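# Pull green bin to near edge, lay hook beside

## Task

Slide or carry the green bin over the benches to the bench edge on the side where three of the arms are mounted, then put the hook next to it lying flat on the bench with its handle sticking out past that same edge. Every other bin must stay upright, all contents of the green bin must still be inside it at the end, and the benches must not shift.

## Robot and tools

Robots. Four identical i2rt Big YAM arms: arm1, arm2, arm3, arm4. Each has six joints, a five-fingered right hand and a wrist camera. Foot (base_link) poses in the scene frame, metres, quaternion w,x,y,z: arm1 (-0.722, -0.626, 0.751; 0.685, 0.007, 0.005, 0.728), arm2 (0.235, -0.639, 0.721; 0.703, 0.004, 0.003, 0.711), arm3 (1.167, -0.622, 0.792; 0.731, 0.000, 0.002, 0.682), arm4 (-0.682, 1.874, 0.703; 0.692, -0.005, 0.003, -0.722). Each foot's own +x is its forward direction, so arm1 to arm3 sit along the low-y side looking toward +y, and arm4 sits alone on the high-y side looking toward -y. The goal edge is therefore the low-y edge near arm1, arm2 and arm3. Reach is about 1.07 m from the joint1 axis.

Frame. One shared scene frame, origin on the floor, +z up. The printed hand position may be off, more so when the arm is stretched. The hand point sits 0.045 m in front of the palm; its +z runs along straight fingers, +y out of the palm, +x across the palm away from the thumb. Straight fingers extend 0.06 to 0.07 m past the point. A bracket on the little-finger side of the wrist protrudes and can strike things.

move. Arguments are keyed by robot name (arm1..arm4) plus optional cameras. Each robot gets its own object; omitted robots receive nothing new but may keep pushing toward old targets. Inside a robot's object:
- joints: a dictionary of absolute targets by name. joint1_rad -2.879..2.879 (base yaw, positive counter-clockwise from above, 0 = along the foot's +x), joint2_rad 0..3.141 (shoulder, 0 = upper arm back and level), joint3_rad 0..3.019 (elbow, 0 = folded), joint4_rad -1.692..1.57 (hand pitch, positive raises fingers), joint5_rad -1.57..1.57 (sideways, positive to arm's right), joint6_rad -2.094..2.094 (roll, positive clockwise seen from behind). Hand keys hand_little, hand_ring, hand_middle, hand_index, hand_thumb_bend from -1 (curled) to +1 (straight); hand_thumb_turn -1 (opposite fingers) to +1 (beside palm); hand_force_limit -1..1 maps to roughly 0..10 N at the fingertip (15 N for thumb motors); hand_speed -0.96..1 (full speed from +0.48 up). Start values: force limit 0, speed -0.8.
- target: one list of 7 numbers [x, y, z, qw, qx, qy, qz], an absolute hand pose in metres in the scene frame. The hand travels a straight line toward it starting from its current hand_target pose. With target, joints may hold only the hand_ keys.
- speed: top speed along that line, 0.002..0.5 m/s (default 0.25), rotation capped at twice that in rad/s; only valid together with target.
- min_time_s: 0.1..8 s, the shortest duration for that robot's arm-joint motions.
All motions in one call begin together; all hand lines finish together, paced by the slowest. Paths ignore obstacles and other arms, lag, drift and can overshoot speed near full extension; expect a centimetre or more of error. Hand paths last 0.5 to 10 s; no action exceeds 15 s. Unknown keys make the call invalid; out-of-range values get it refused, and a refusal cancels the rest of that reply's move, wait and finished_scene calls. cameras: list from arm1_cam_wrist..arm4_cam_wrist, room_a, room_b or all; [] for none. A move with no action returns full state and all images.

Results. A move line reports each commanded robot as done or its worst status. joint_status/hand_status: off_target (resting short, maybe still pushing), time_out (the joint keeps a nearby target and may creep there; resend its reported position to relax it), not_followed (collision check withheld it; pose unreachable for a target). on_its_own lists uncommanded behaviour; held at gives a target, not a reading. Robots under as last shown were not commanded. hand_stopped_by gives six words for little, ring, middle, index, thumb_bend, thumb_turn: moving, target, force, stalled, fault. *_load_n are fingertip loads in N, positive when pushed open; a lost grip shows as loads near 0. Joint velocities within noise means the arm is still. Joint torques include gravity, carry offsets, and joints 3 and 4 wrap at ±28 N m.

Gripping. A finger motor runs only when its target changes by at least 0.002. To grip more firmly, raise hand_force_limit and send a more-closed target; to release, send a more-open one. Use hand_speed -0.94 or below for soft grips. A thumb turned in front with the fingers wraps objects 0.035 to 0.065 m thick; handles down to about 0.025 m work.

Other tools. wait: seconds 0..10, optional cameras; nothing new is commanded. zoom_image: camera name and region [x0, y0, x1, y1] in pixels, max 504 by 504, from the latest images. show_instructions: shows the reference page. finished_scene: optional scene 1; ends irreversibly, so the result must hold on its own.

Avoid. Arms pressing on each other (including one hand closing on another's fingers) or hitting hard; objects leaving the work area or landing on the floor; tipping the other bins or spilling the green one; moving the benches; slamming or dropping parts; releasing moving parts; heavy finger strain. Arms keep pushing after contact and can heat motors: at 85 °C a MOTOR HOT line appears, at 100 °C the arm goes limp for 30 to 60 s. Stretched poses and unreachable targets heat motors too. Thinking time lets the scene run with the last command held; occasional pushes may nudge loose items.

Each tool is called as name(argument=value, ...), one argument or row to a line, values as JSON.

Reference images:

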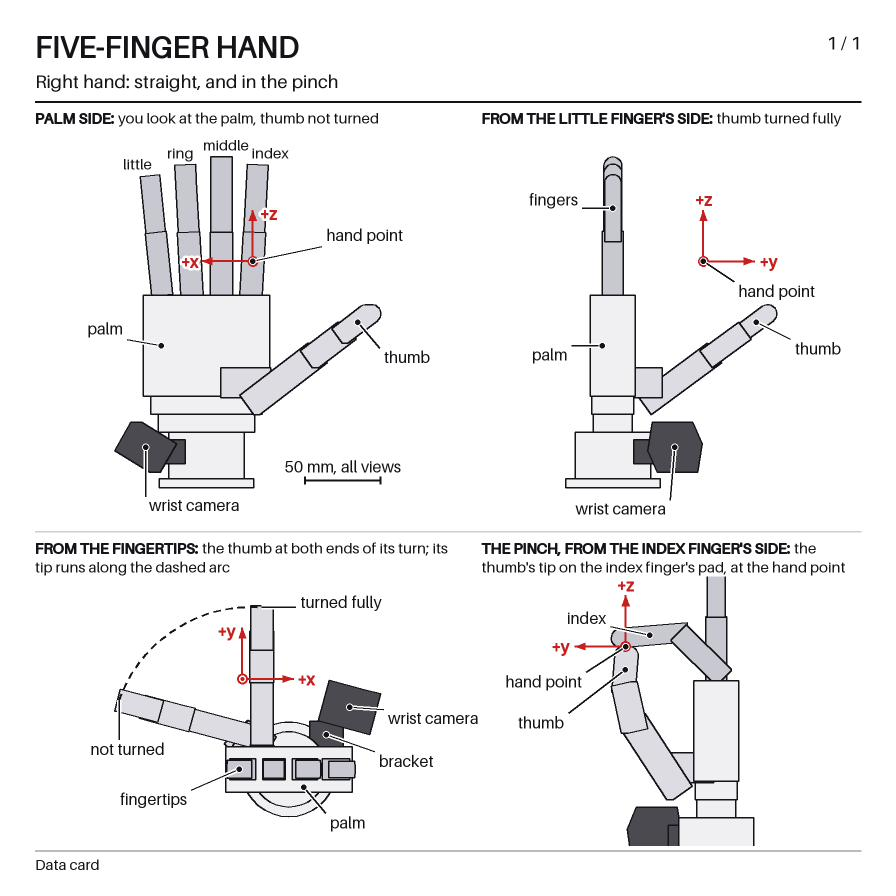

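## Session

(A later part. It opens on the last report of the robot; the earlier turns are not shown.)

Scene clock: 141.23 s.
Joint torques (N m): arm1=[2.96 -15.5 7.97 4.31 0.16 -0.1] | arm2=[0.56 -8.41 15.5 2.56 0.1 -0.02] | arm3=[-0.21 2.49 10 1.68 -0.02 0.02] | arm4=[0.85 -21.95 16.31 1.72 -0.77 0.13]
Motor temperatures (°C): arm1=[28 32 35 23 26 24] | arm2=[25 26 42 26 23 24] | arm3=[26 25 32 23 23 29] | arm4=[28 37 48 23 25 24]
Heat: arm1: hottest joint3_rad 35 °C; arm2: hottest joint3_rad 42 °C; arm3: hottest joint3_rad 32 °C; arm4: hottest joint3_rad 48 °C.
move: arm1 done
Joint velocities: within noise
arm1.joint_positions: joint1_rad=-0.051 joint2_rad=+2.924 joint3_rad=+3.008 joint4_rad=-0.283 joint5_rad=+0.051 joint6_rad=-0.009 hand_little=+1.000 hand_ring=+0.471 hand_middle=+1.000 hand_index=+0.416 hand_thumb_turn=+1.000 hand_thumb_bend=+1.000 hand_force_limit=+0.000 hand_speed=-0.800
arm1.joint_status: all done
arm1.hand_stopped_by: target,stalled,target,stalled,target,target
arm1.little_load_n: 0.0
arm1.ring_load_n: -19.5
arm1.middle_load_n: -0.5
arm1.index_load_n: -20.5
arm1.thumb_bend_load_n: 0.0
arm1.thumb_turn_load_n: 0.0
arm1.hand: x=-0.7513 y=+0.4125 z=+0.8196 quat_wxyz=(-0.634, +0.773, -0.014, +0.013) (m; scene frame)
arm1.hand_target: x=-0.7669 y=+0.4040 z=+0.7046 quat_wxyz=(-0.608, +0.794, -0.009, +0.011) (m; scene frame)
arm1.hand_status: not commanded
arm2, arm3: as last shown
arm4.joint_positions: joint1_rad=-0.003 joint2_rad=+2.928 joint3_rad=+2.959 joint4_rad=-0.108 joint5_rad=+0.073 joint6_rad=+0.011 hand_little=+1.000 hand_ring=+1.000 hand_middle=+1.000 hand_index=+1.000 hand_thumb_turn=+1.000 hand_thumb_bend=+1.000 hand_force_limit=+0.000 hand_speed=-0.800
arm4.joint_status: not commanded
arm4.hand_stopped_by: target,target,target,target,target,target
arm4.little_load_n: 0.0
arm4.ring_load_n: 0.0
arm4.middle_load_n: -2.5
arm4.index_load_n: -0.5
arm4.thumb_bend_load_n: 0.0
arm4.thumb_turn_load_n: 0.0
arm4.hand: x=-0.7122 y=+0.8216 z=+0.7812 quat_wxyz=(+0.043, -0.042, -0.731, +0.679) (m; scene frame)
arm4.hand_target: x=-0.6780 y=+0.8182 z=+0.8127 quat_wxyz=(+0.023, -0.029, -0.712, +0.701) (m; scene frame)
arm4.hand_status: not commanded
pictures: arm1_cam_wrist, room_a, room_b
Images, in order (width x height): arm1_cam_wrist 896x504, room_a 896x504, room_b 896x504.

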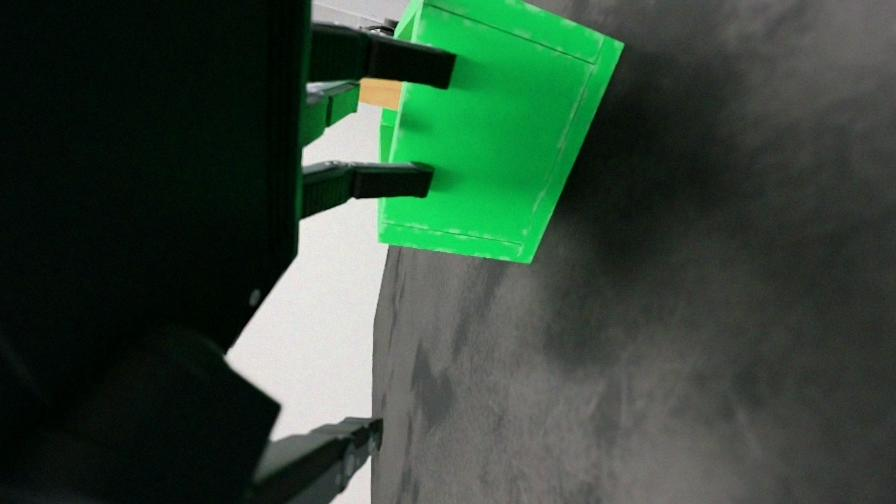

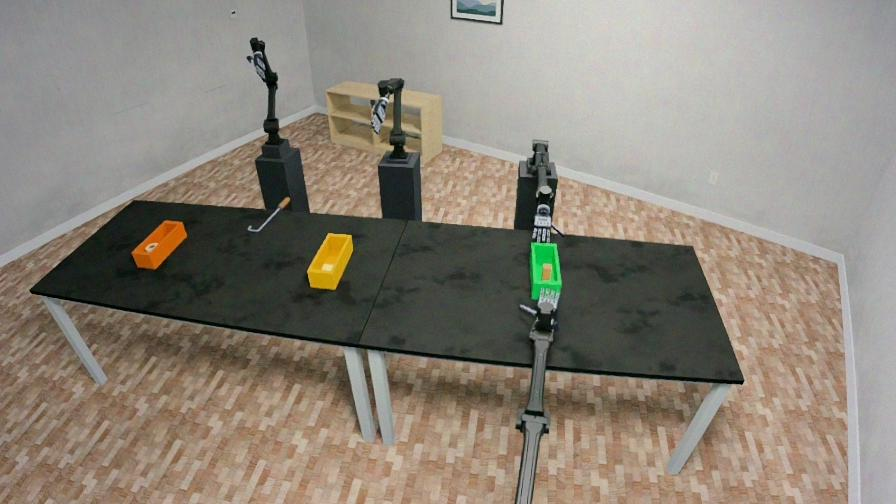

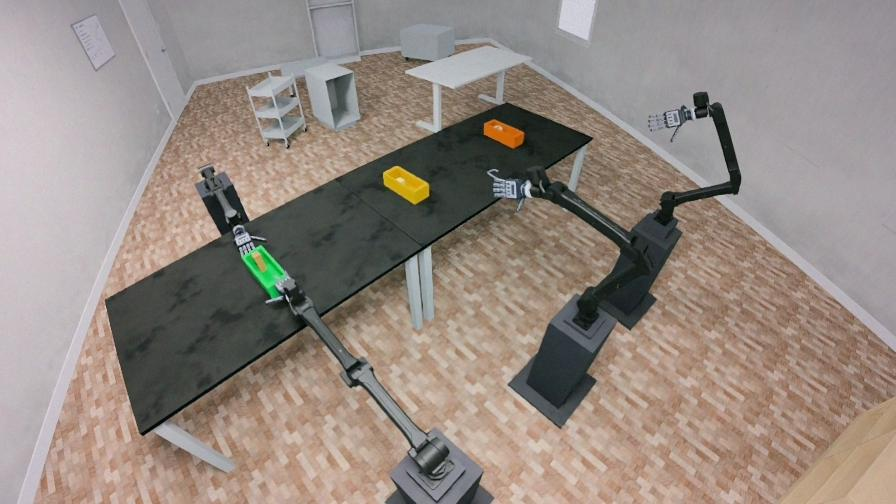

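move(
  arm1={"joints": {"joint2_rad": 2.86, "hand_ring": 0.0, "hand_index": 0.0}, "min_time_s": 1.0},
  cameras=["arm1_cam_wrist", "arm4_cam_wrist", "room_a", "room_b"],
)

zoom_image(
  camera="room_a",
  region=[470, 180, 610, 320],
)

zoom_image(
  camera="room_b",
  region=[210, 200, 350, 340],
)

Scene clock: 143.83 s.
Joint torques (N m): arm1=[2.96 -23.18 8.46 1.58 -0.04 -0.09] | arm2=[0.56 -8.53 15.5 2.58 0.11 -0.02] | arm3=[-0.44 1.85 9.96 1.85 -0.02 0] | arm4=[-0.91 -22.01 16.25 1.74 -0.14 0.13]
Motor temperatures (°C): arm1=[28 32 35 23 26 24] | arm2=[25 26 42 26 23 24] | arm3=[26 25 32 23 23 29] | arm4=[28 37 47 23 25 24]
Heat: arm1: hottest joint3_rad 35 °C; arm2: hottest joint3_rad 42 °C; arm3: hottest joint3_rad 32 °C; arm4: hottest joint3_rad 47 °C.
move: arm1 done
Joint velocities: within noise
arm1.joint_positions: joint1_rad=-0.051 joint2_rad=+2.852 joint3_rad=+2.997 joint4_rad=-0.217 joint5_rad=+0.055 joint6_rad=-0.009 hand_little=+1.000 hand_ring=+0.000 hand_middle=+1.000 hand_index=+0.000 hand_thumb_turn=+1.000 hand_thumb_bend=+1.000 hand_force_limit=+0.000 hand_speed=-0.800
arm1.joint_status: all done
arm1.hand_stopped_by: target,target,target,target,target,target
arm1.little_load_n: 0.0
arm1.ring_load_n: 0.0
arm1.middle_load_n: 0.0
arm1.index_load_n: 0.0
arm1.thumb_bend_load_n: 0.0
arm1.thumb_turn_load_n: -0.5
arm1.on_its_own: joint4_rad moved +0.067 to your old target -0.220
arm1.hand: x=-0.7492 y=+0.4199 z=+0.9035 quat_wxyz=(-0.682, +0.731, -0.018, +0.013) (m; scene frame)
arm1.hand_target: x=-0.7639 y=+0.4194 z=+0.8977 quat_wxyz=(-0.680, +0.733, -0.012, +0.010) (m; scene frame)
arm1.hand_status: not commanded
arm2, arm3, arm4: as last shown
arm4.joint_positions: joint1_rad=+0.023 joint2_rad=+2.928 joint3_rad=+2.960 joint4_rad=-0.108 joint5_rad=+0.060 joint6_rad=+0.011 hand_little=+1.000 hand_ring=+1.000 hand_middle=+1.000 hand_index=+1.000 hand_thumb_turn=+1.000 hand_thumb_bend=+1.000 hand_force_limit=+0.000 hand_speed=-0.800
arm4.middle_load_n: 0.0
arm4.index_load_n: 0.0
arm4.hand: x=-0.6819 y=+0.8213 z=+0.7811 quat_wxyz=(+0.029, -0.027, -0.732, +0.680) (m; scene frame)
arm4.hand_target: x=-0.6777 y=+0.8182 z=+0.8128 quat_wxyz=(+0.023, -0.029, -0.712, +0.701) (m; scene frame)
pictures: arm1_cam_wrist, arm4_cam_wrist, room_a, room_b
Images, in order (width x height): arm1_cam_wrist 896x504, arm4_cam_wrist 896x504, room_a 896x504, room_b 896x504.

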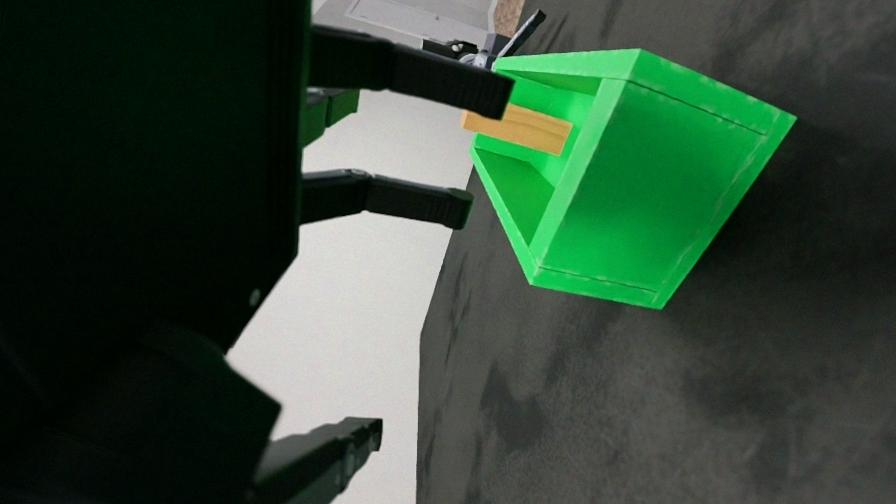

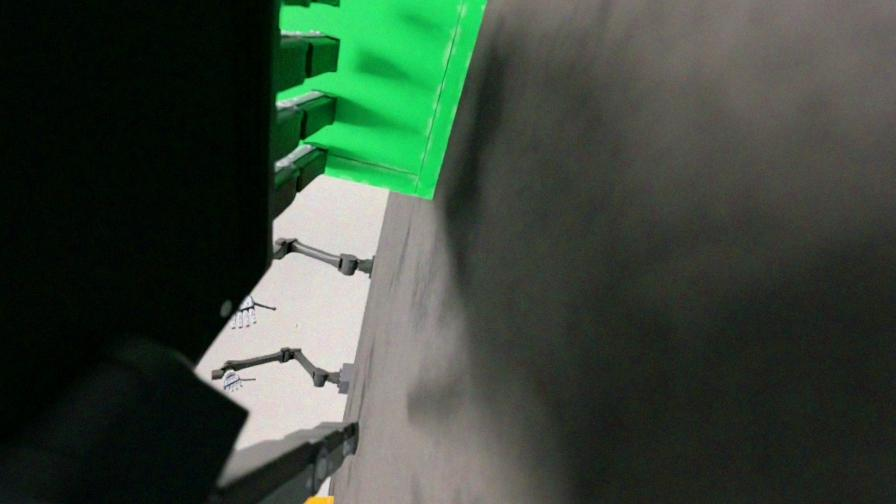

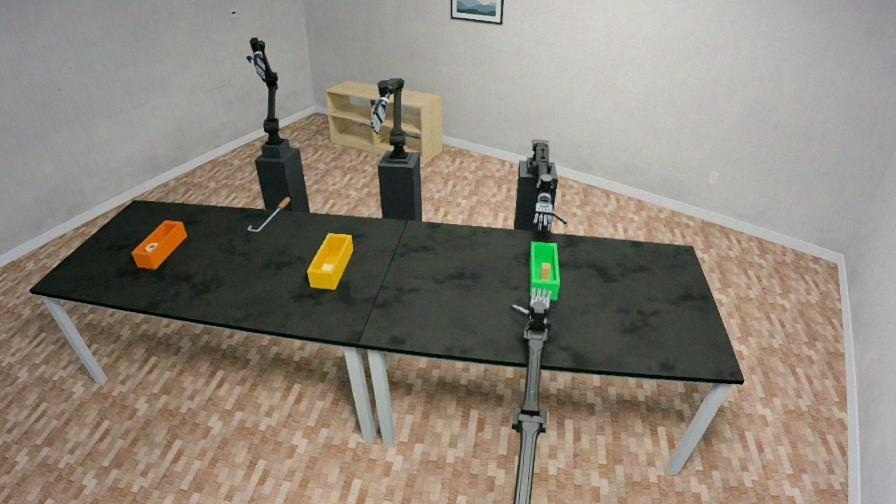

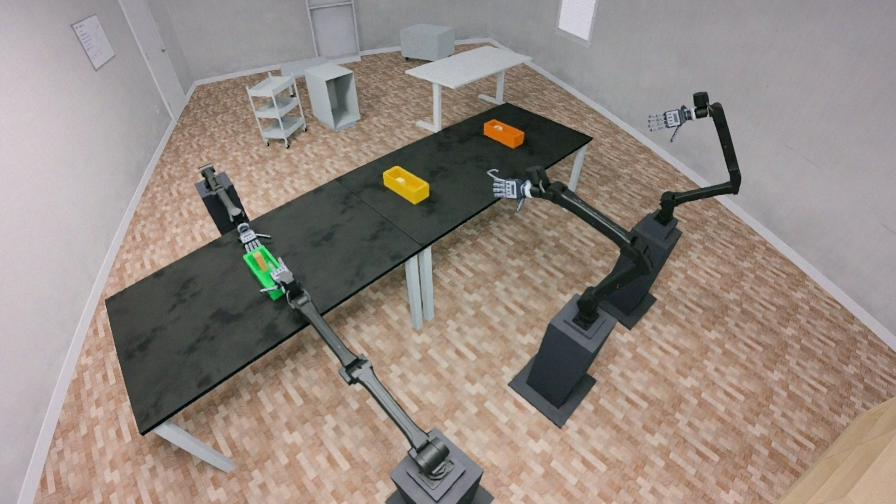

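Scaled by 3.600.

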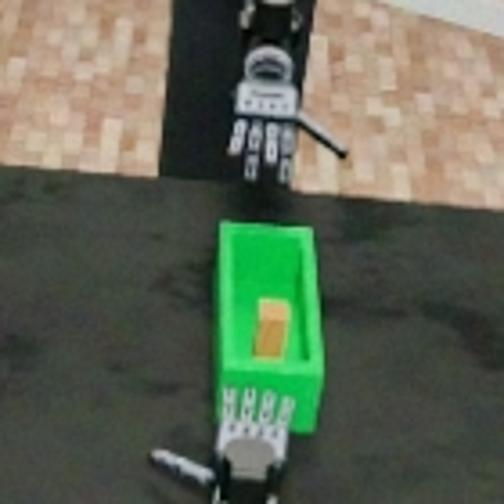

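Scaled by 3.600.

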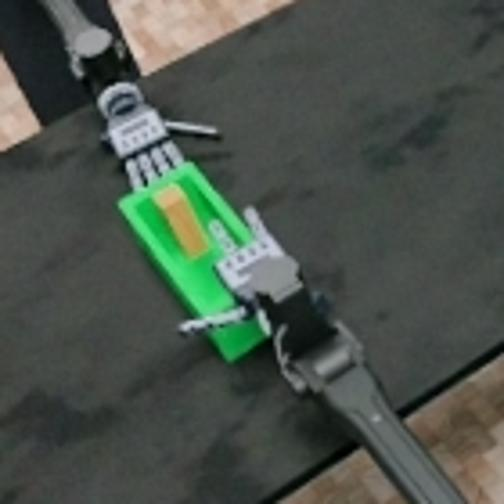

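move(
  arm1={"joints": {"hand_ring": 1.0, "hand_index": 1.0, "joint1_rad": -0.042, "joint4_rad": -0.24}, "min_time_s": 1.0},
)

move(
  arm1={"joints": {"joint2_rad": 2.965}, "min_time_s": 2},
  cameras=["arm1_cam_wrist", "room_a", "room_b"],
)

zoom_image(
  camera="room_a",
  region=[470, 180, 610, 320],
)

zoom_image(
  camera="arm1_cam_wrist",
  region=[300, 0, 620, 300],
)

Scene clock: 147.63 s.
Joint torques (N m): arm1=[2.78 -23.53 8.53 1.4 -0.05 -0.08] | arm2=[0.62 -8.47 15.49 2.58 0.11 -0.02] | arm3=[-0.15 1.96 9.96 1.8 -0.02 0.02] | arm4=[-0.97 -21.83 16.28 1.73 -0.14 0.13]
Motor temperatures (°C): arm1=[28 32 34 23 26 24] | arm2=[25 26 42 26 23 24] | arm3=[26 25 33 23 23 29] | arm4=[28 38 47 23 25 24]
Heat: arm1: hottest joint3_rad 34 °C; arm2: hottest joint3_rad 42 °C; arm3: hottest joint3_rad 33 °C; arm4: hottest joint3_rad 47 °C.
move: arm1 done
Joint velocities: within noise
arm1.joint_positions: joint1_rad=-0.051 joint2_rad=+2.852 joint3_rad=+2.997 joint4_rad=-0.232 joint5_rad=+0.055 joint6_rad=-0.009 hand_little=+1.000 hand_ring=+1.000 hand_middle=+1.000 hand_index=+1.000 hand_thumb_turn=+1.000 hand_thumb_bend=+1.000 hand_force_limit=+0.000 hand_speed=-0.800
arm1.joint_status: all done
arm1.hand_stopped_by: target,target,target,target,target,target
arm1.little_load_n: 0.0
arm1.ring_load_n: 0.0
arm1.middle_load_n: 0.0
arm1.index_load_n: 0.0
arm1.thumb_bend_load_n: 0.0
arm1.thumb_turn_load_n: -0.5
arm1.hand: x=-0.7493 y=+0.4186 z=+0.8995 quat_wxyz=(-0.677, +0.736, -0.017, +0.014) (m; scene frame)
arm1.hand_target: x=-0.7579 y=+0.4180 z=+0.8923 quat_wxyz=(-0.672, +0.740, -0.014, +0.012) (m; scene frame)
arm1.hand_status: not commanded
arm2, arm3, arm4: as last shown
arm4.middle_load_n: -0.5
pictures: none

Scene clock: 150.10 s.
Joint torques (N m): arm1=[2.2 -22.12 8.81 1.5 -0.02 -0.11] | arm2=[0.62 -8.53 15.49 2.55 0.11 -0.01] | arm3=[0.03 1.49 10.18 1.88 0 0.02] | arm4=[-0.91 -21.95 16.24 1.73 -0.14 0.13]
Motor temperatures (°C): arm1=[28 32 34 23 26 24] | arm2=[25 26 42 26 23 24] | arm3=[26 25 33 23 23 29] | arm4=[28 38 47 23 25 24]
Heat: arm1: hottest joint3_rad 34 °C; arm2: hottest joint3_rad 42 °C; arm3: hottest joint3_rad 33 °C; arm4: hottest joint3_rad 47 °C.
move: arm1 done
Joint velocities: within noise
arm1.joint_positions: joint1_rad=-0.051 joint2_rad=+2.943 joint3_rad=+2.997 joint4_rad=-0.232 joint5_rad=+0.055 joint6_rad=-0.009 hand_little=+1.000 hand_ring=+1.000 hand_middle=+1.000 hand_index=+1.000 hand_thumb_turn=+1.000 hand_thumb_bend=+1.000 hand_force_limit=+0.000 hand_speed=-0.800
arm1.joint_status: all done
arm1.hand_stopped_by: target,target,target,target,target,target
arm1.little_load_n: 0.0
arm1.ring_load_n: 0.0
arm1.middle_load_n: 0.0
arm1.index_load_n: 0.0
arm1.thumb_bend_load_n: 0.0
arm1.thumb_turn_load_n: -0.5
arm1.hand: x=-0.7509 y=+0.4160 z=+0.8066 quat_wxyz=(-0.643, +0.766, -0.016, +0.014) (m; scene frame)
arm1.hand_target: x=-0.7597 y=+0.4134 z=+0.7854 quat_wxyz=(-0.633, +0.774, -0.012, +0.013) (m; scene frame)
arm1.hand_status: not commanded
arm2, arm3, arm4: as last shown
arm4.middle_load_n: 0.0
pictures: arm1_cam_wrist, room_a, room_b
Images, in order (width x height): arm1_cam_wrist 896x504, room_a 896x504, room_b 896x504.

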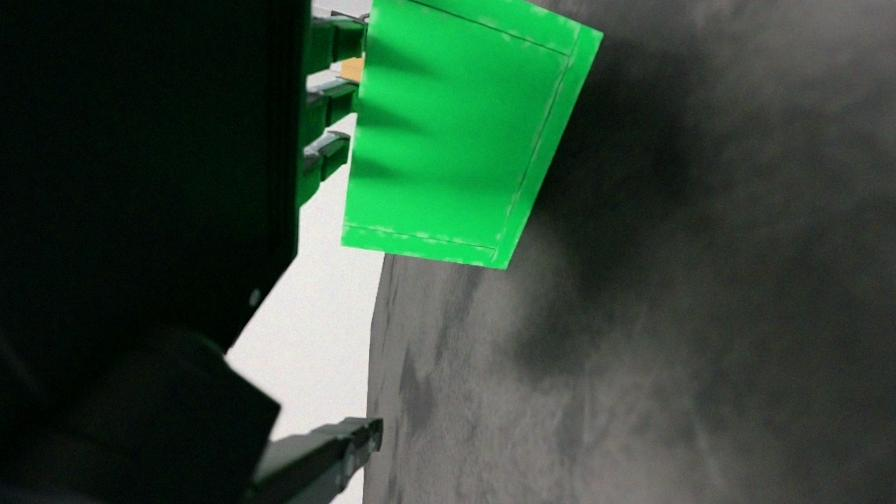

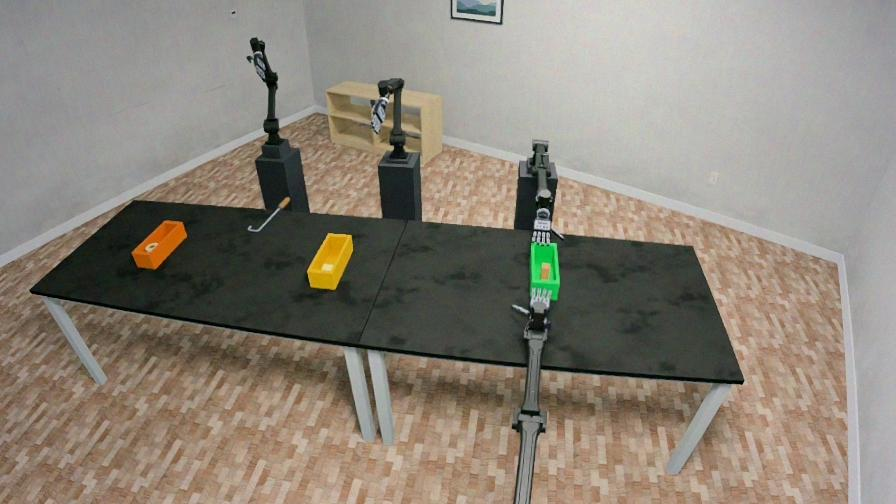

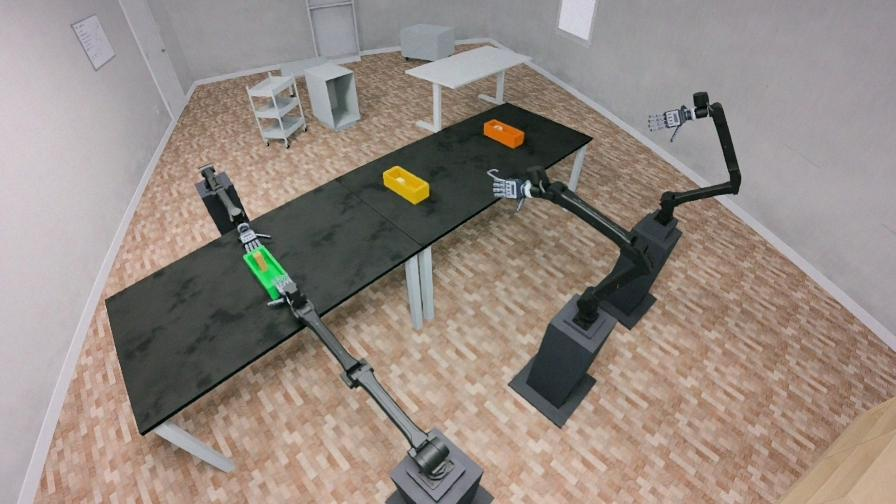

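Scaled by 3.600.

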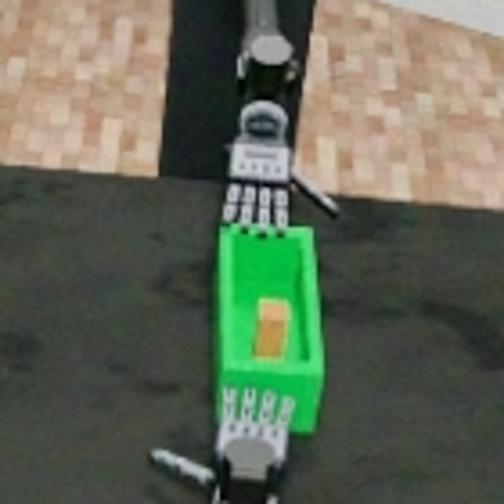

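Scaled by 1.575.

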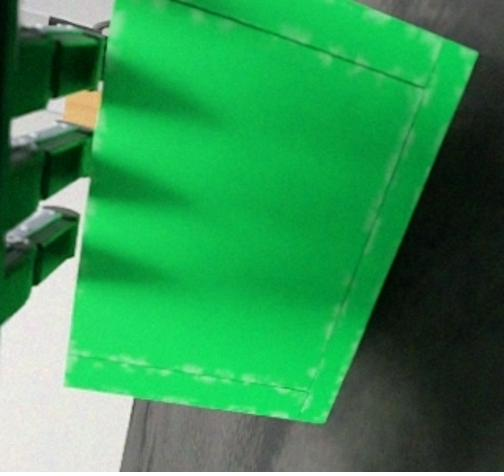

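move(
  arm1={"joints": {"joint2_rad": 3.08}, "min_time_s": 1.5},
  cameras=["arm1_cam_wrist", "room_a"],
)

zoom_image(
  camera="room_a",
  region=[470, 180, 610, 320],
)

Scene clock: 152.67 s.
Joint torques (N m): arm1=[2.49 -16.62 7.86 0.29 -0.03 -0.09] | arm2=[0.56 -8.53 15.53 2.56 0.11 -0.02] | arm3=[-0.44 2.14 9.94 1.8 -0.02 -0.01] | arm4=[-0.97 -21.89 16.27 1.73 -0.14 0.13]
Motor temperatures (°C): arm1=[28 33 34 23 26 24] | arm2=[25 26 42 26 23 24] | arm3=[26 25 33 23 23 29] | arm4=[28 38 47 23 25 24]
Heat: arm1: hottest joint3_rad 34 °C; arm2: hottest joint3_rad 42 °C; arm3: hottest joint3_rad 33 °C; arm4: hottest joint3_rad 47 °C.
move: arm1 done
Joint velocities: within noise
arm1.joint_positions: joint1_rad=-0.051 joint2_rad=+2.970 joint3_rad=+3.010 joint4_rad=-0.198 joint5_rad=+0.055 joint6_rad=-0.009 hand_little=+1.000 hand_ring=+1.000 hand_middle=+1.000 hand_index=+1.000 hand_thumb_turn=+1.000 hand_thumb_bend=+1.000 hand_force_limit=+0.000 hand_speed=-0.800
arm1.joint_status: all done
arm1.hand_stopped_by: target,target,target,target,target,target
arm1.little_load_n: -0.5
arm1.ring_load_n: 1.0
arm1.middle_load_n: 0.0
arm1.index_load_n: 0.0
arm1.thumb_bend_load_n: 0.0
arm1.thumb_turn_load_n: -0.5
arm1.hand: x=-0.7510 y=+0.4184 z=+0.7957 quat_wxyz=(-0.650, +0.760, -0.016, +0.014) (m; scene frame)
arm1.hand_target: x=-0.7613 y=+0.3957 z=+0.6693 quat_wxyz=(-0.588, +0.809, -0.010, +0.014) (m; scene frame)
arm1.hand_status: not commanded
arm2, arm3, arm4: as last shown
arm2.little_load_n: 0.5
pictures: arm1_cam_wrist, room_a
Images, in order (width x height): arm1_cam_wrist 896x504, room_a 896x504.

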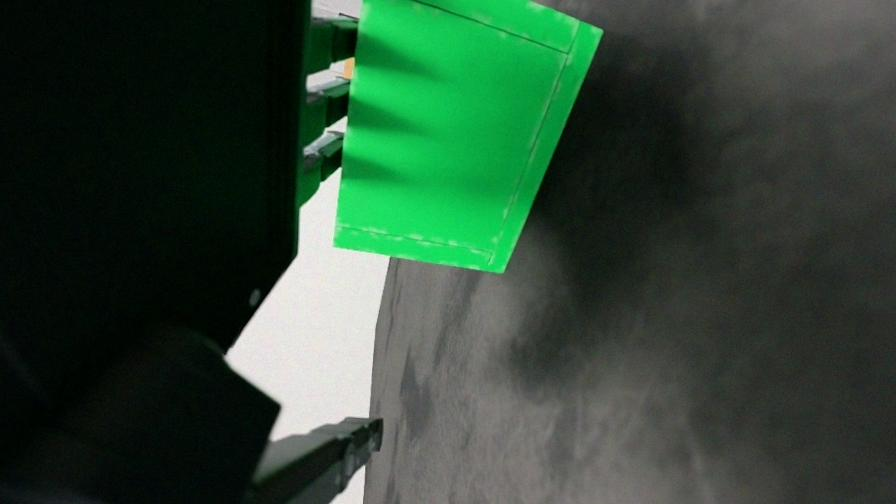

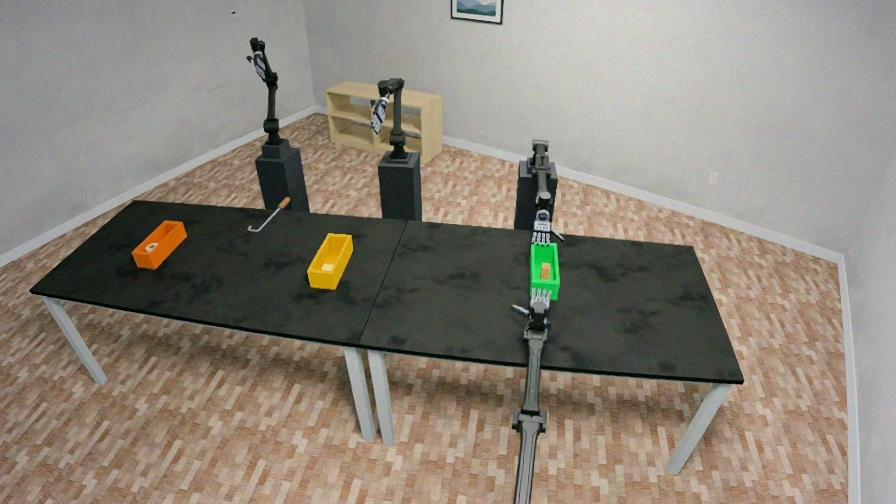

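Scaled by 3.600.

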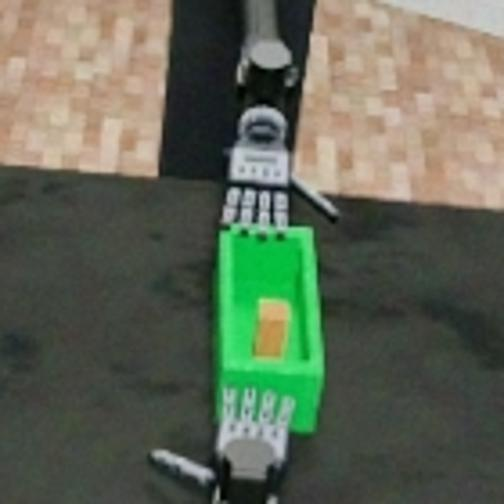

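move(
  arm1={"target": [-0.761, 0.375, 0.71, 0.588, -0.809, 0, 0], "speed": 0.06},
  cameras=["arm1_cam_wrist", "room_a"],
)

zoom_image(
  camera="room_a",
  region=[470, 180, 610, 320],
)

Scene clock: 155.93 s.
Joint torques (N m): arm1=[1.79 -19.25 5.3 0.42 0.01 -0.12] | arm2=[0.62 -8.47 15.51 2.58 0.1 -0.02] | arm3=[0.26 1.85 9.78 1.74 0.02 0.01] | arm4=[-0.79 -22.01 16.27 1.73 -0.13 0.13]
Motor temperatures (°C): arm1=[28 33 34 23 26 24] | arm2=[25 26 42 26 23 24] | arm3=[26 25 33 23 23 29] | arm4=[28 38 47 23 25 24]
Heat: arm1: hottest joint3_rad 34 °C; arm2: hottest joint3_rad 42 °C; arm3: hottest joint3_rad 33 °C; arm4: hottest joint3_rad 47 °C.
move: arm1 off_target
Joint velocities: within noise
arm1.joint_positions: joint1_rad=-0.051 joint2_rad=+2.700 joint3_rad=+2.499 joint4_rad=+0.014 joint5_rad=+0.013 joint6_rad=-0.009 hand_little=+1.000 hand_ring=+1.000 hand_middle=+1.000 hand_index=+1.000 hand_thumb_turn=+1.000 hand_thumb_bend=+1.000 hand_force_limit=+0.000 hand_speed=-0.800
arm1.joint_status: not commanded
arm1.hand_stopped_by: target,target,target,target,target,target
arm1.little_load_n: 0.0
arm1.ring_load_n: 0.5
arm1.middle_load_n: 0.5
arm1.index_load_n: 0.0
arm1.thumb_bend_load_n: 0.0
arm1.thumb_turn_load_n: 0.0
arm1.hand: x=-0.7590 y=+0.3936 z=+0.7993 quat_wxyz=(-0.639, +0.769, -0.002, -0.002) (m; scene frame)
arm1.hand_target: x=-0.7610 y=+0.3735 z=+0.7122 quat_wxyz=(-0.588, +0.809, +0.000, +0.000) (m; scene frame)
arm1.hand_status: off_target (0.091 m and 7.4 deg from the pose sent, 0.097 m and 9.4 deg at the start; pose on its path clipped on 21 of 71 steps)
arm2, arm3, arm4: as last shown
arm2.little_load_n: 0.0
arm3.index_load_n: -0.5
arm4.thumb_turn_load_n: -0.5
pictures: arm1_cam_wrist, room_a
Images, in order (width x height): arm1_cam_wrist 896x504, room_a 896x504.

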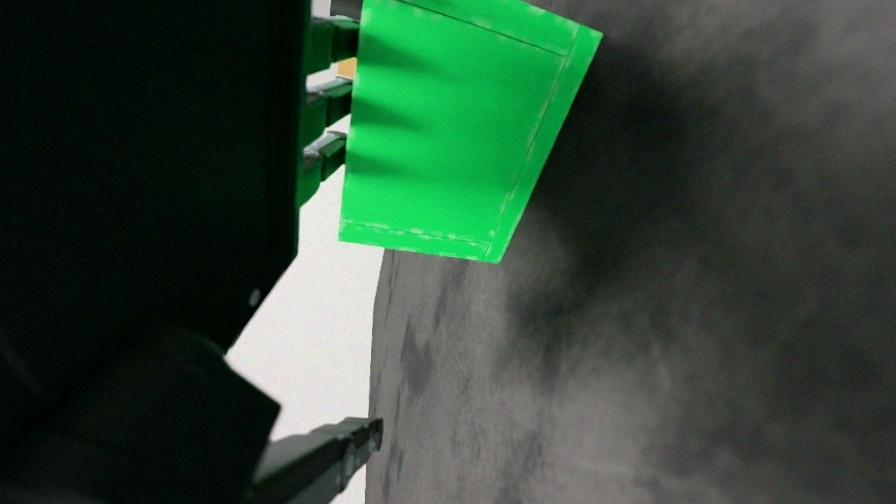

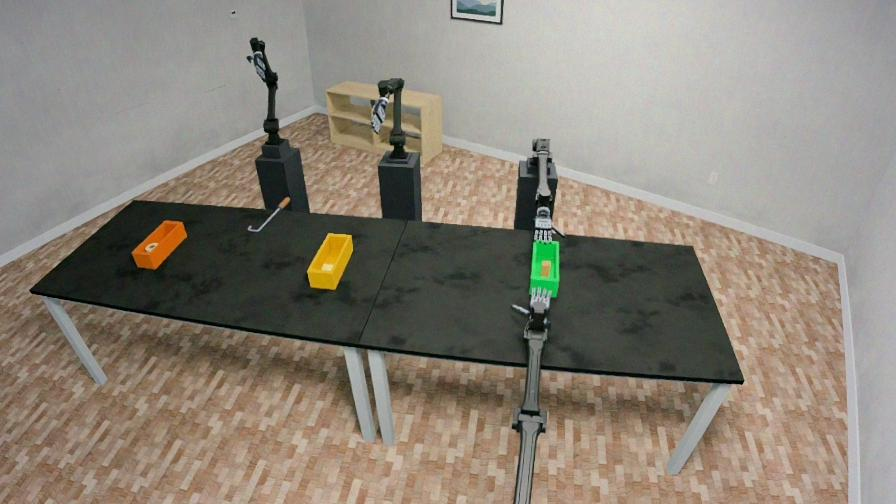

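Scaled by 3.600.

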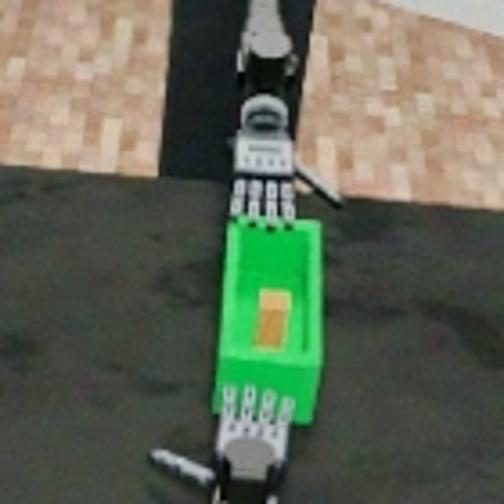

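move(
  arm1={"target": [-0.755, 0.31, 0.71, 0.588, -0.809, 0, 0], "speed": 0.08},
  cameras=["arm1_cam_wrist", "room_a"],
)

zoom_image(
  camera="room_a",
  region=[470, 180, 610, 320],
)

Scene clock: 158.83 s.
Joint torques (N m): arm1=[1.2 -18.67 4.6 0.51 -0.21 -0.11] | arm2=[0.56 -8.47 15.5 2.58 0.1 -0.01] | arm3=[0.15 2.14 9.98 1.92 -0.04 -0.01] | arm4=[-0.97 -22.01 16.27 1.72 -0.14 0.13]
Motor temperatures (°C): arm1=[28 33 33 23 26 24] | arm2=[24 26 43 26 23 24] | arm3=[26 25 33 23 23 29] | arm4=[28 38 47 23 25 24]
Heat: arm1: hottest joint2_rad 33 °C; arm2: hottest joint3_rad 43 °C; arm3: hottest joint3_rad 33 °C; arm4: hottest joint3_rad 47 °C.
move: arm1 off_target
Joint velocities: within noise
arm1.joint_positions: joint1_rad=-0.051 joint2_rad=+2.465 joint3_rad=+2.025 joint4_rad=+0.259 joint5_rad=+0.011 joint6_rad=-0.009 hand_little=+1.000 hand_ring=+1.000 hand_middle=+1.000 hand_index=+1.000 hand_thumb_turn=+1.000 hand_thumb_bend=+1.000 hand_force_limit=+0.000 hand_speed=-0.800
arm1.joint_status: not commanded
arm1.hand_stopped_by: target,target,target,target,target,target
arm1.little_load_n: -0.5
arm1.ring_load_n: 0.5
arm1.middle_load_n: 0.5
arm1.index_load_n: 0.0
arm1.thumb_bend_load_n: 0.0
arm1.thumb_turn_load_n: 0.0
arm1.hand: x=-0.7587 y=+0.3318 z=+0.7977 quat_wxyz=(-0.641, +0.767, -0.002, -0.002) (m; scene frame)
arm1.hand_target: x=-0.7552 y=+0.3074 z=+0.7131 quat_wxyz=(-0.588, +0.809, +0.000, +0.000) (m; scene frame)
arm1.hand_status: off_target (0.090 m and 7.7 deg from the pose sent, 0.123 m and 7.4 deg at the start)
arm2, arm4: as last shown
arm3.joint_positions: joint1_rad=+0.372 joint2_rad=+0.645 joint3_rad=+1.554 joint4_rad=-1.357 joint5_rad=-0.183 joint6_rad=-1.161 hand_little=+1.000 hand_ring=+1.000 hand_middle=+1.000 hand_index=+1.000 hand_thumb_turn=+1.000 hand_thumb_bend=+1.000 hand_force_limit=+0.000 hand_speed=-0.800
arm3.joint_status: not commanded
arm3.hand_stopped_by: target,target,target,target,target,target
arm3.little_load_n: 0.0
arm3.ring_load_n: 0.0
arm3.middle_load_n: 0.0
arm3.index_load_n: 0.0
arm3.thumb_bend_load_n: 0.0
arm3.thumb_turn_load_n: 0.0
arm3.hand: x=+1.1097 y=-0.4106 z=+1.3398 quat_wxyz=(-0.514, +0.596, +0.599, +0.149) (m; scene frame)
arm3.hand_target: x=+1.1104 y=-0.4126 z=+1.3502 quat_wxyz=(-0.523, +0.590, +0.595, +0.154) (m; scene frame)
arm3.hand_status: not commanded
pictures: arm1_cam_wrist, room_a
Images, in order (width x height): arm1_cam_wrist 896x504, room_a 896x504.

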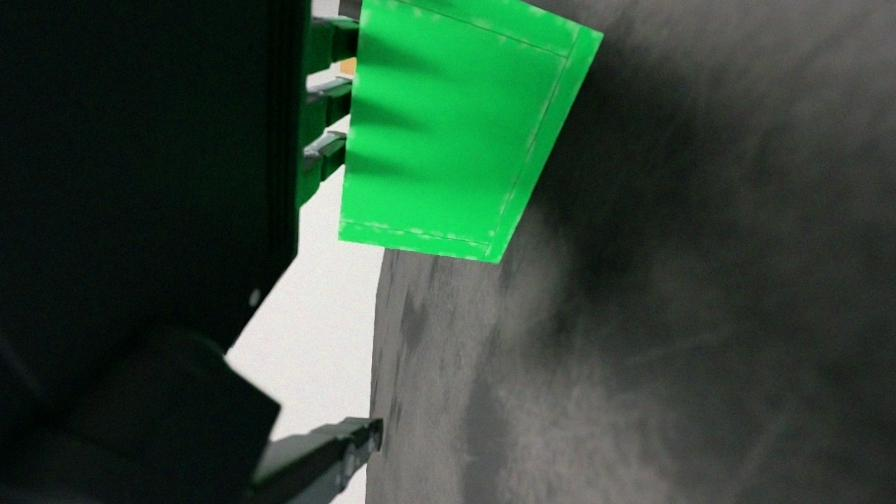

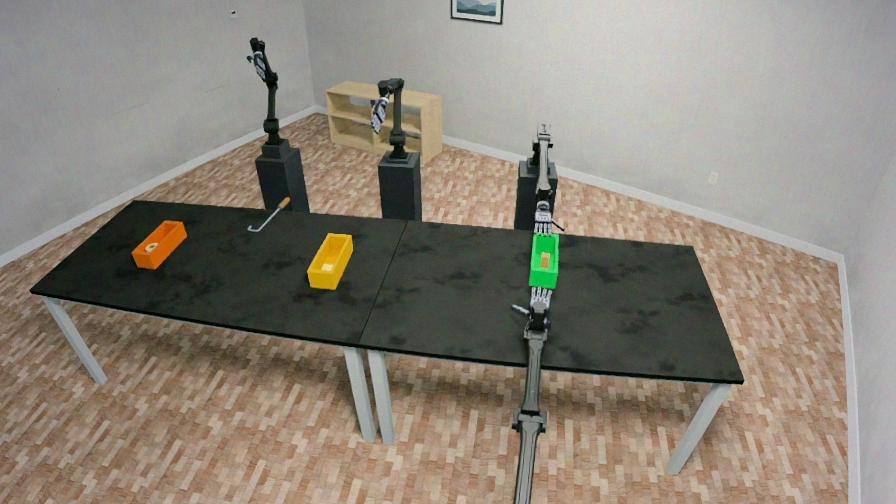

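Scaled by 3.600.

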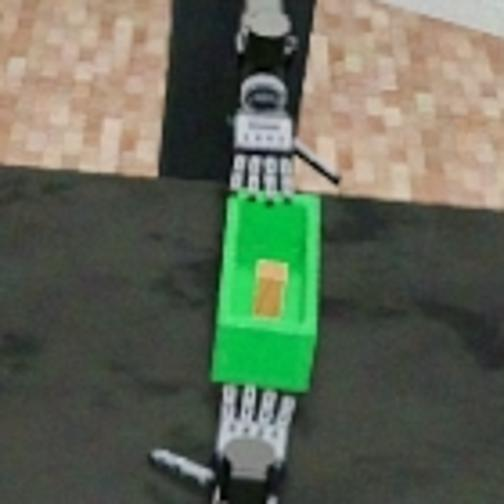

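move(
  arm1={"target": [-0.755, 0.245, 0.71, 0.588, -0.809, 0, 0], "speed": 0.08},
  arm4={"target": [-0.68, 0.98, 0.88, 0, 0, -0.766, 0.6428], "speed": 0.2},
  cameras=["arm1_cam_wrist", "room_a", "room_b"],
)

zoom_image(
  camera="room_a",
  region=[470, 180, 610, 320],
)

Scene clock: 165.40 s.
Joint torques (N m): arm1=[1.67 -15.5 3.95 0.27 -0.19 -0.13] | arm2=[0.56 -8.47 15.5 2.59 0.11 -0.02] | arm3=[-0.44 2.43 9.87 1.91 -0.01 0.05] | arm4=[-1.32 -17.73 11.18 2.19 0.11 0.09]
Motor temperatures (°C): arm1=[28 33 32 23 26 24] | arm2=[24 26 43 26 23 24] | arm3=[26 25 33 23 23 29] | arm4=[28 38 47 23 25 24]
Heat: arm1: hottest joint2_rad 33 °C; arm2: hottest joint3_rad 43 °C; arm3: hottest joint3_rad 33 °C; arm4: hottest joint3_rad 47 °C.
move: arm1 off_target; arm4 off_target
Joint velocities: within noise
arm1.joint_positions: joint1_rad=-0.051 joint2_rad=+2.309 joint3_rad=+1.709 joint4_rad=+0.425 joint5_rad=+0.011 joint6_rad=-0.009 hand_little=+1.000 hand_ring=+1.000 hand_middle=+1.000 hand_index=+1.000 hand_thumb_turn=+1.000 hand_thumb_bend=+1.000 hand_force_limit=+0.000 hand_speed=-0.800
arm1.joint_status: not commanded
arm1.hand_stopped_by: target,target,target,target,target,target
arm1.little_load_n: 0.0
arm1.ring_load_n: 0.5
arm1.middle_load_n: 0.5
arm1.index_load_n: 0.0
arm1.thumb_bend_load_n: 0.0
arm1.thumb_turn_load_n: 0.0
arm1.hand: x=-0.7581 y=+0.2695 z=+0.7964 quat_wxyz=(-0.644, +0.765, -0.002, -0.002) (m; scene frame)
arm1.hand_target: x=-0.7552 y=+0.2416 z=+0.7134 quat_wxyz=(-0.588, +0.809, +0.000, +0.000) (m; scene frame)
arm1.hand_status: off_target (0.090 m and 8.1 deg from the pose sent, 0.123 m and 7.7 deg at the start)
arm2.joint_positions: joint1_rad=+0.090 joint2_rad=+1.169 joint3_rad=+1.393 joint4_rad=-0.651 joint5_rad=+0.109 joint6_rad=-1.280 hand_little=+1.000 hand_ring=+1.000 hand_middle=+1.000 hand_index=+1.000 hand_thumb_turn=+1.000 hand_thumb_bend=+1.000 hand_force_limit=+0.000 hand_speed=-0.800
arm2.joint_status: not commanded
arm2.hand_stopped_by: target,target,target,target,target,target
arm2.little_load_n: 0.0
arm2.ring_load_n: 0.0
arm2.middle_load_n: 0.0
arm2.index_load_n: 0.0
arm2.thumb_bend_load_n: 0.0
arm2.thumb_turn_load_n: 0.0
arm2.hand: x=+0.2555 y=-0.1081 z=+1.1613 quat_wxyz=(-0.427, +0.667, +0.510, +0.336) (m; scene frame)
arm2.hand_target: x=+0.2502 y=-0.1024 z=+1.1994 quat_wxyz=(-0.455, +0.650, +0.499, +0.349) (m; scene frame)
arm2.hand_status: not commanded
arm3: as last shown
arm4.joint_positions: joint1_rad=+0.000 joint2_rad=+2.140 joint3_rad=+1.777 joint4_rad=+0.153 joint5_rad=-0.048 joint6_rad=-0.001 hand_little=+1.000 hand_ring=+1.000 hand_middle=+1.000 hand_index=+1.000 hand_thumb_turn=+1.000 hand_thumb_bend=+1.000 hand_force_limit=+0.000 hand_speed=-0.800
arm4.joint_status: not commanded
arm4.hand_stopped_by: target,target,target,target,target,target
arm4.little_load_n: 0.0
arm4.ring_load_n: 0.0
arm4.middle_load_n: -0.5
arm4.index_load_n: 0.0
arm4.thumb_bend_load_n: 0.0
arm4.thumb_turn_load_n: -0.5
arm4.hand: x=-0.6782 y=+0.9848 z=+0.8679 quat_wxyz=(-0.001, +0.003, -0.776, +0.630) (m; scene frame)
arm4.hand_target: x=-0.6800 y=+0.9803 z=+0.8801 quat_wxyz=(+0.000, +0.000, -0.766, +0.643) (m; scene frame)
arm4.hand_status: off_target (0.013 m and 1.9 deg from the pose sent, 0.187 m and 7.4 deg at the start; pose on its path clipped on 5 of 60 steps)
pictures: arm1_cam_wrist, room_a, room_b
Images, in order (width x height): arm1_cam_wrist 896x504, room_a 896x504, room_b 896x504.

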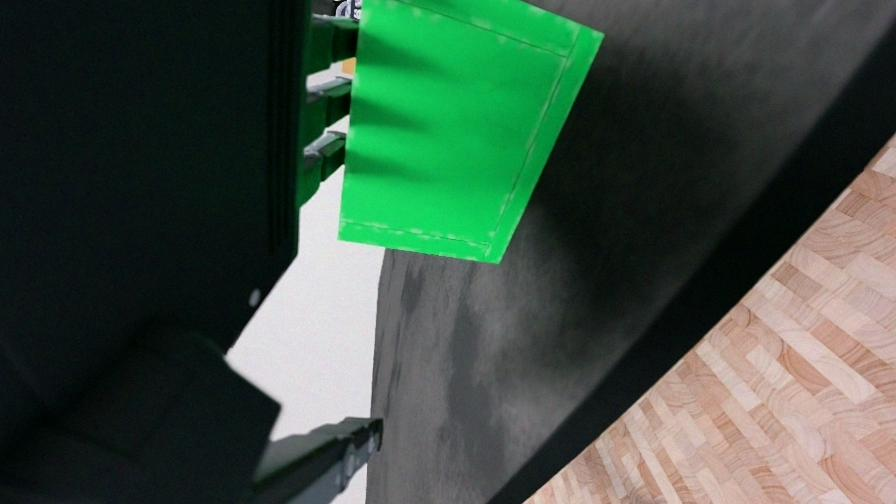

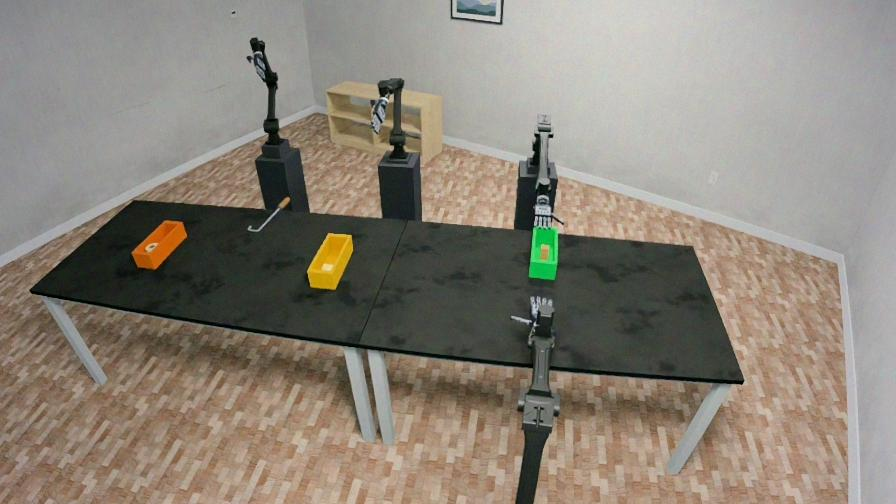

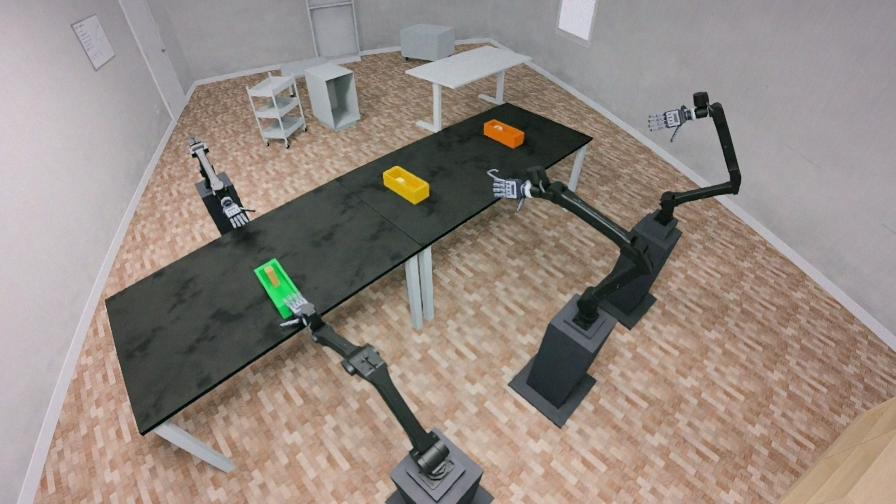

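Scaled by 3.600.

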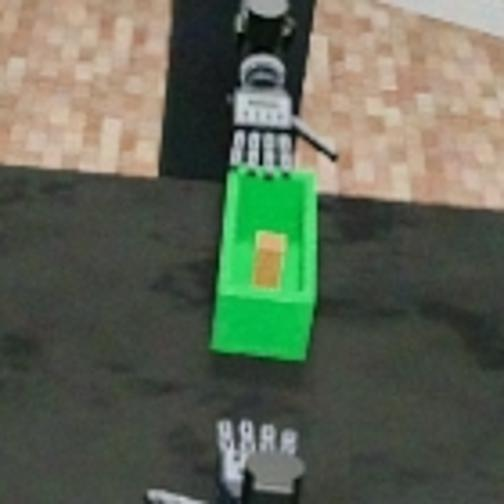

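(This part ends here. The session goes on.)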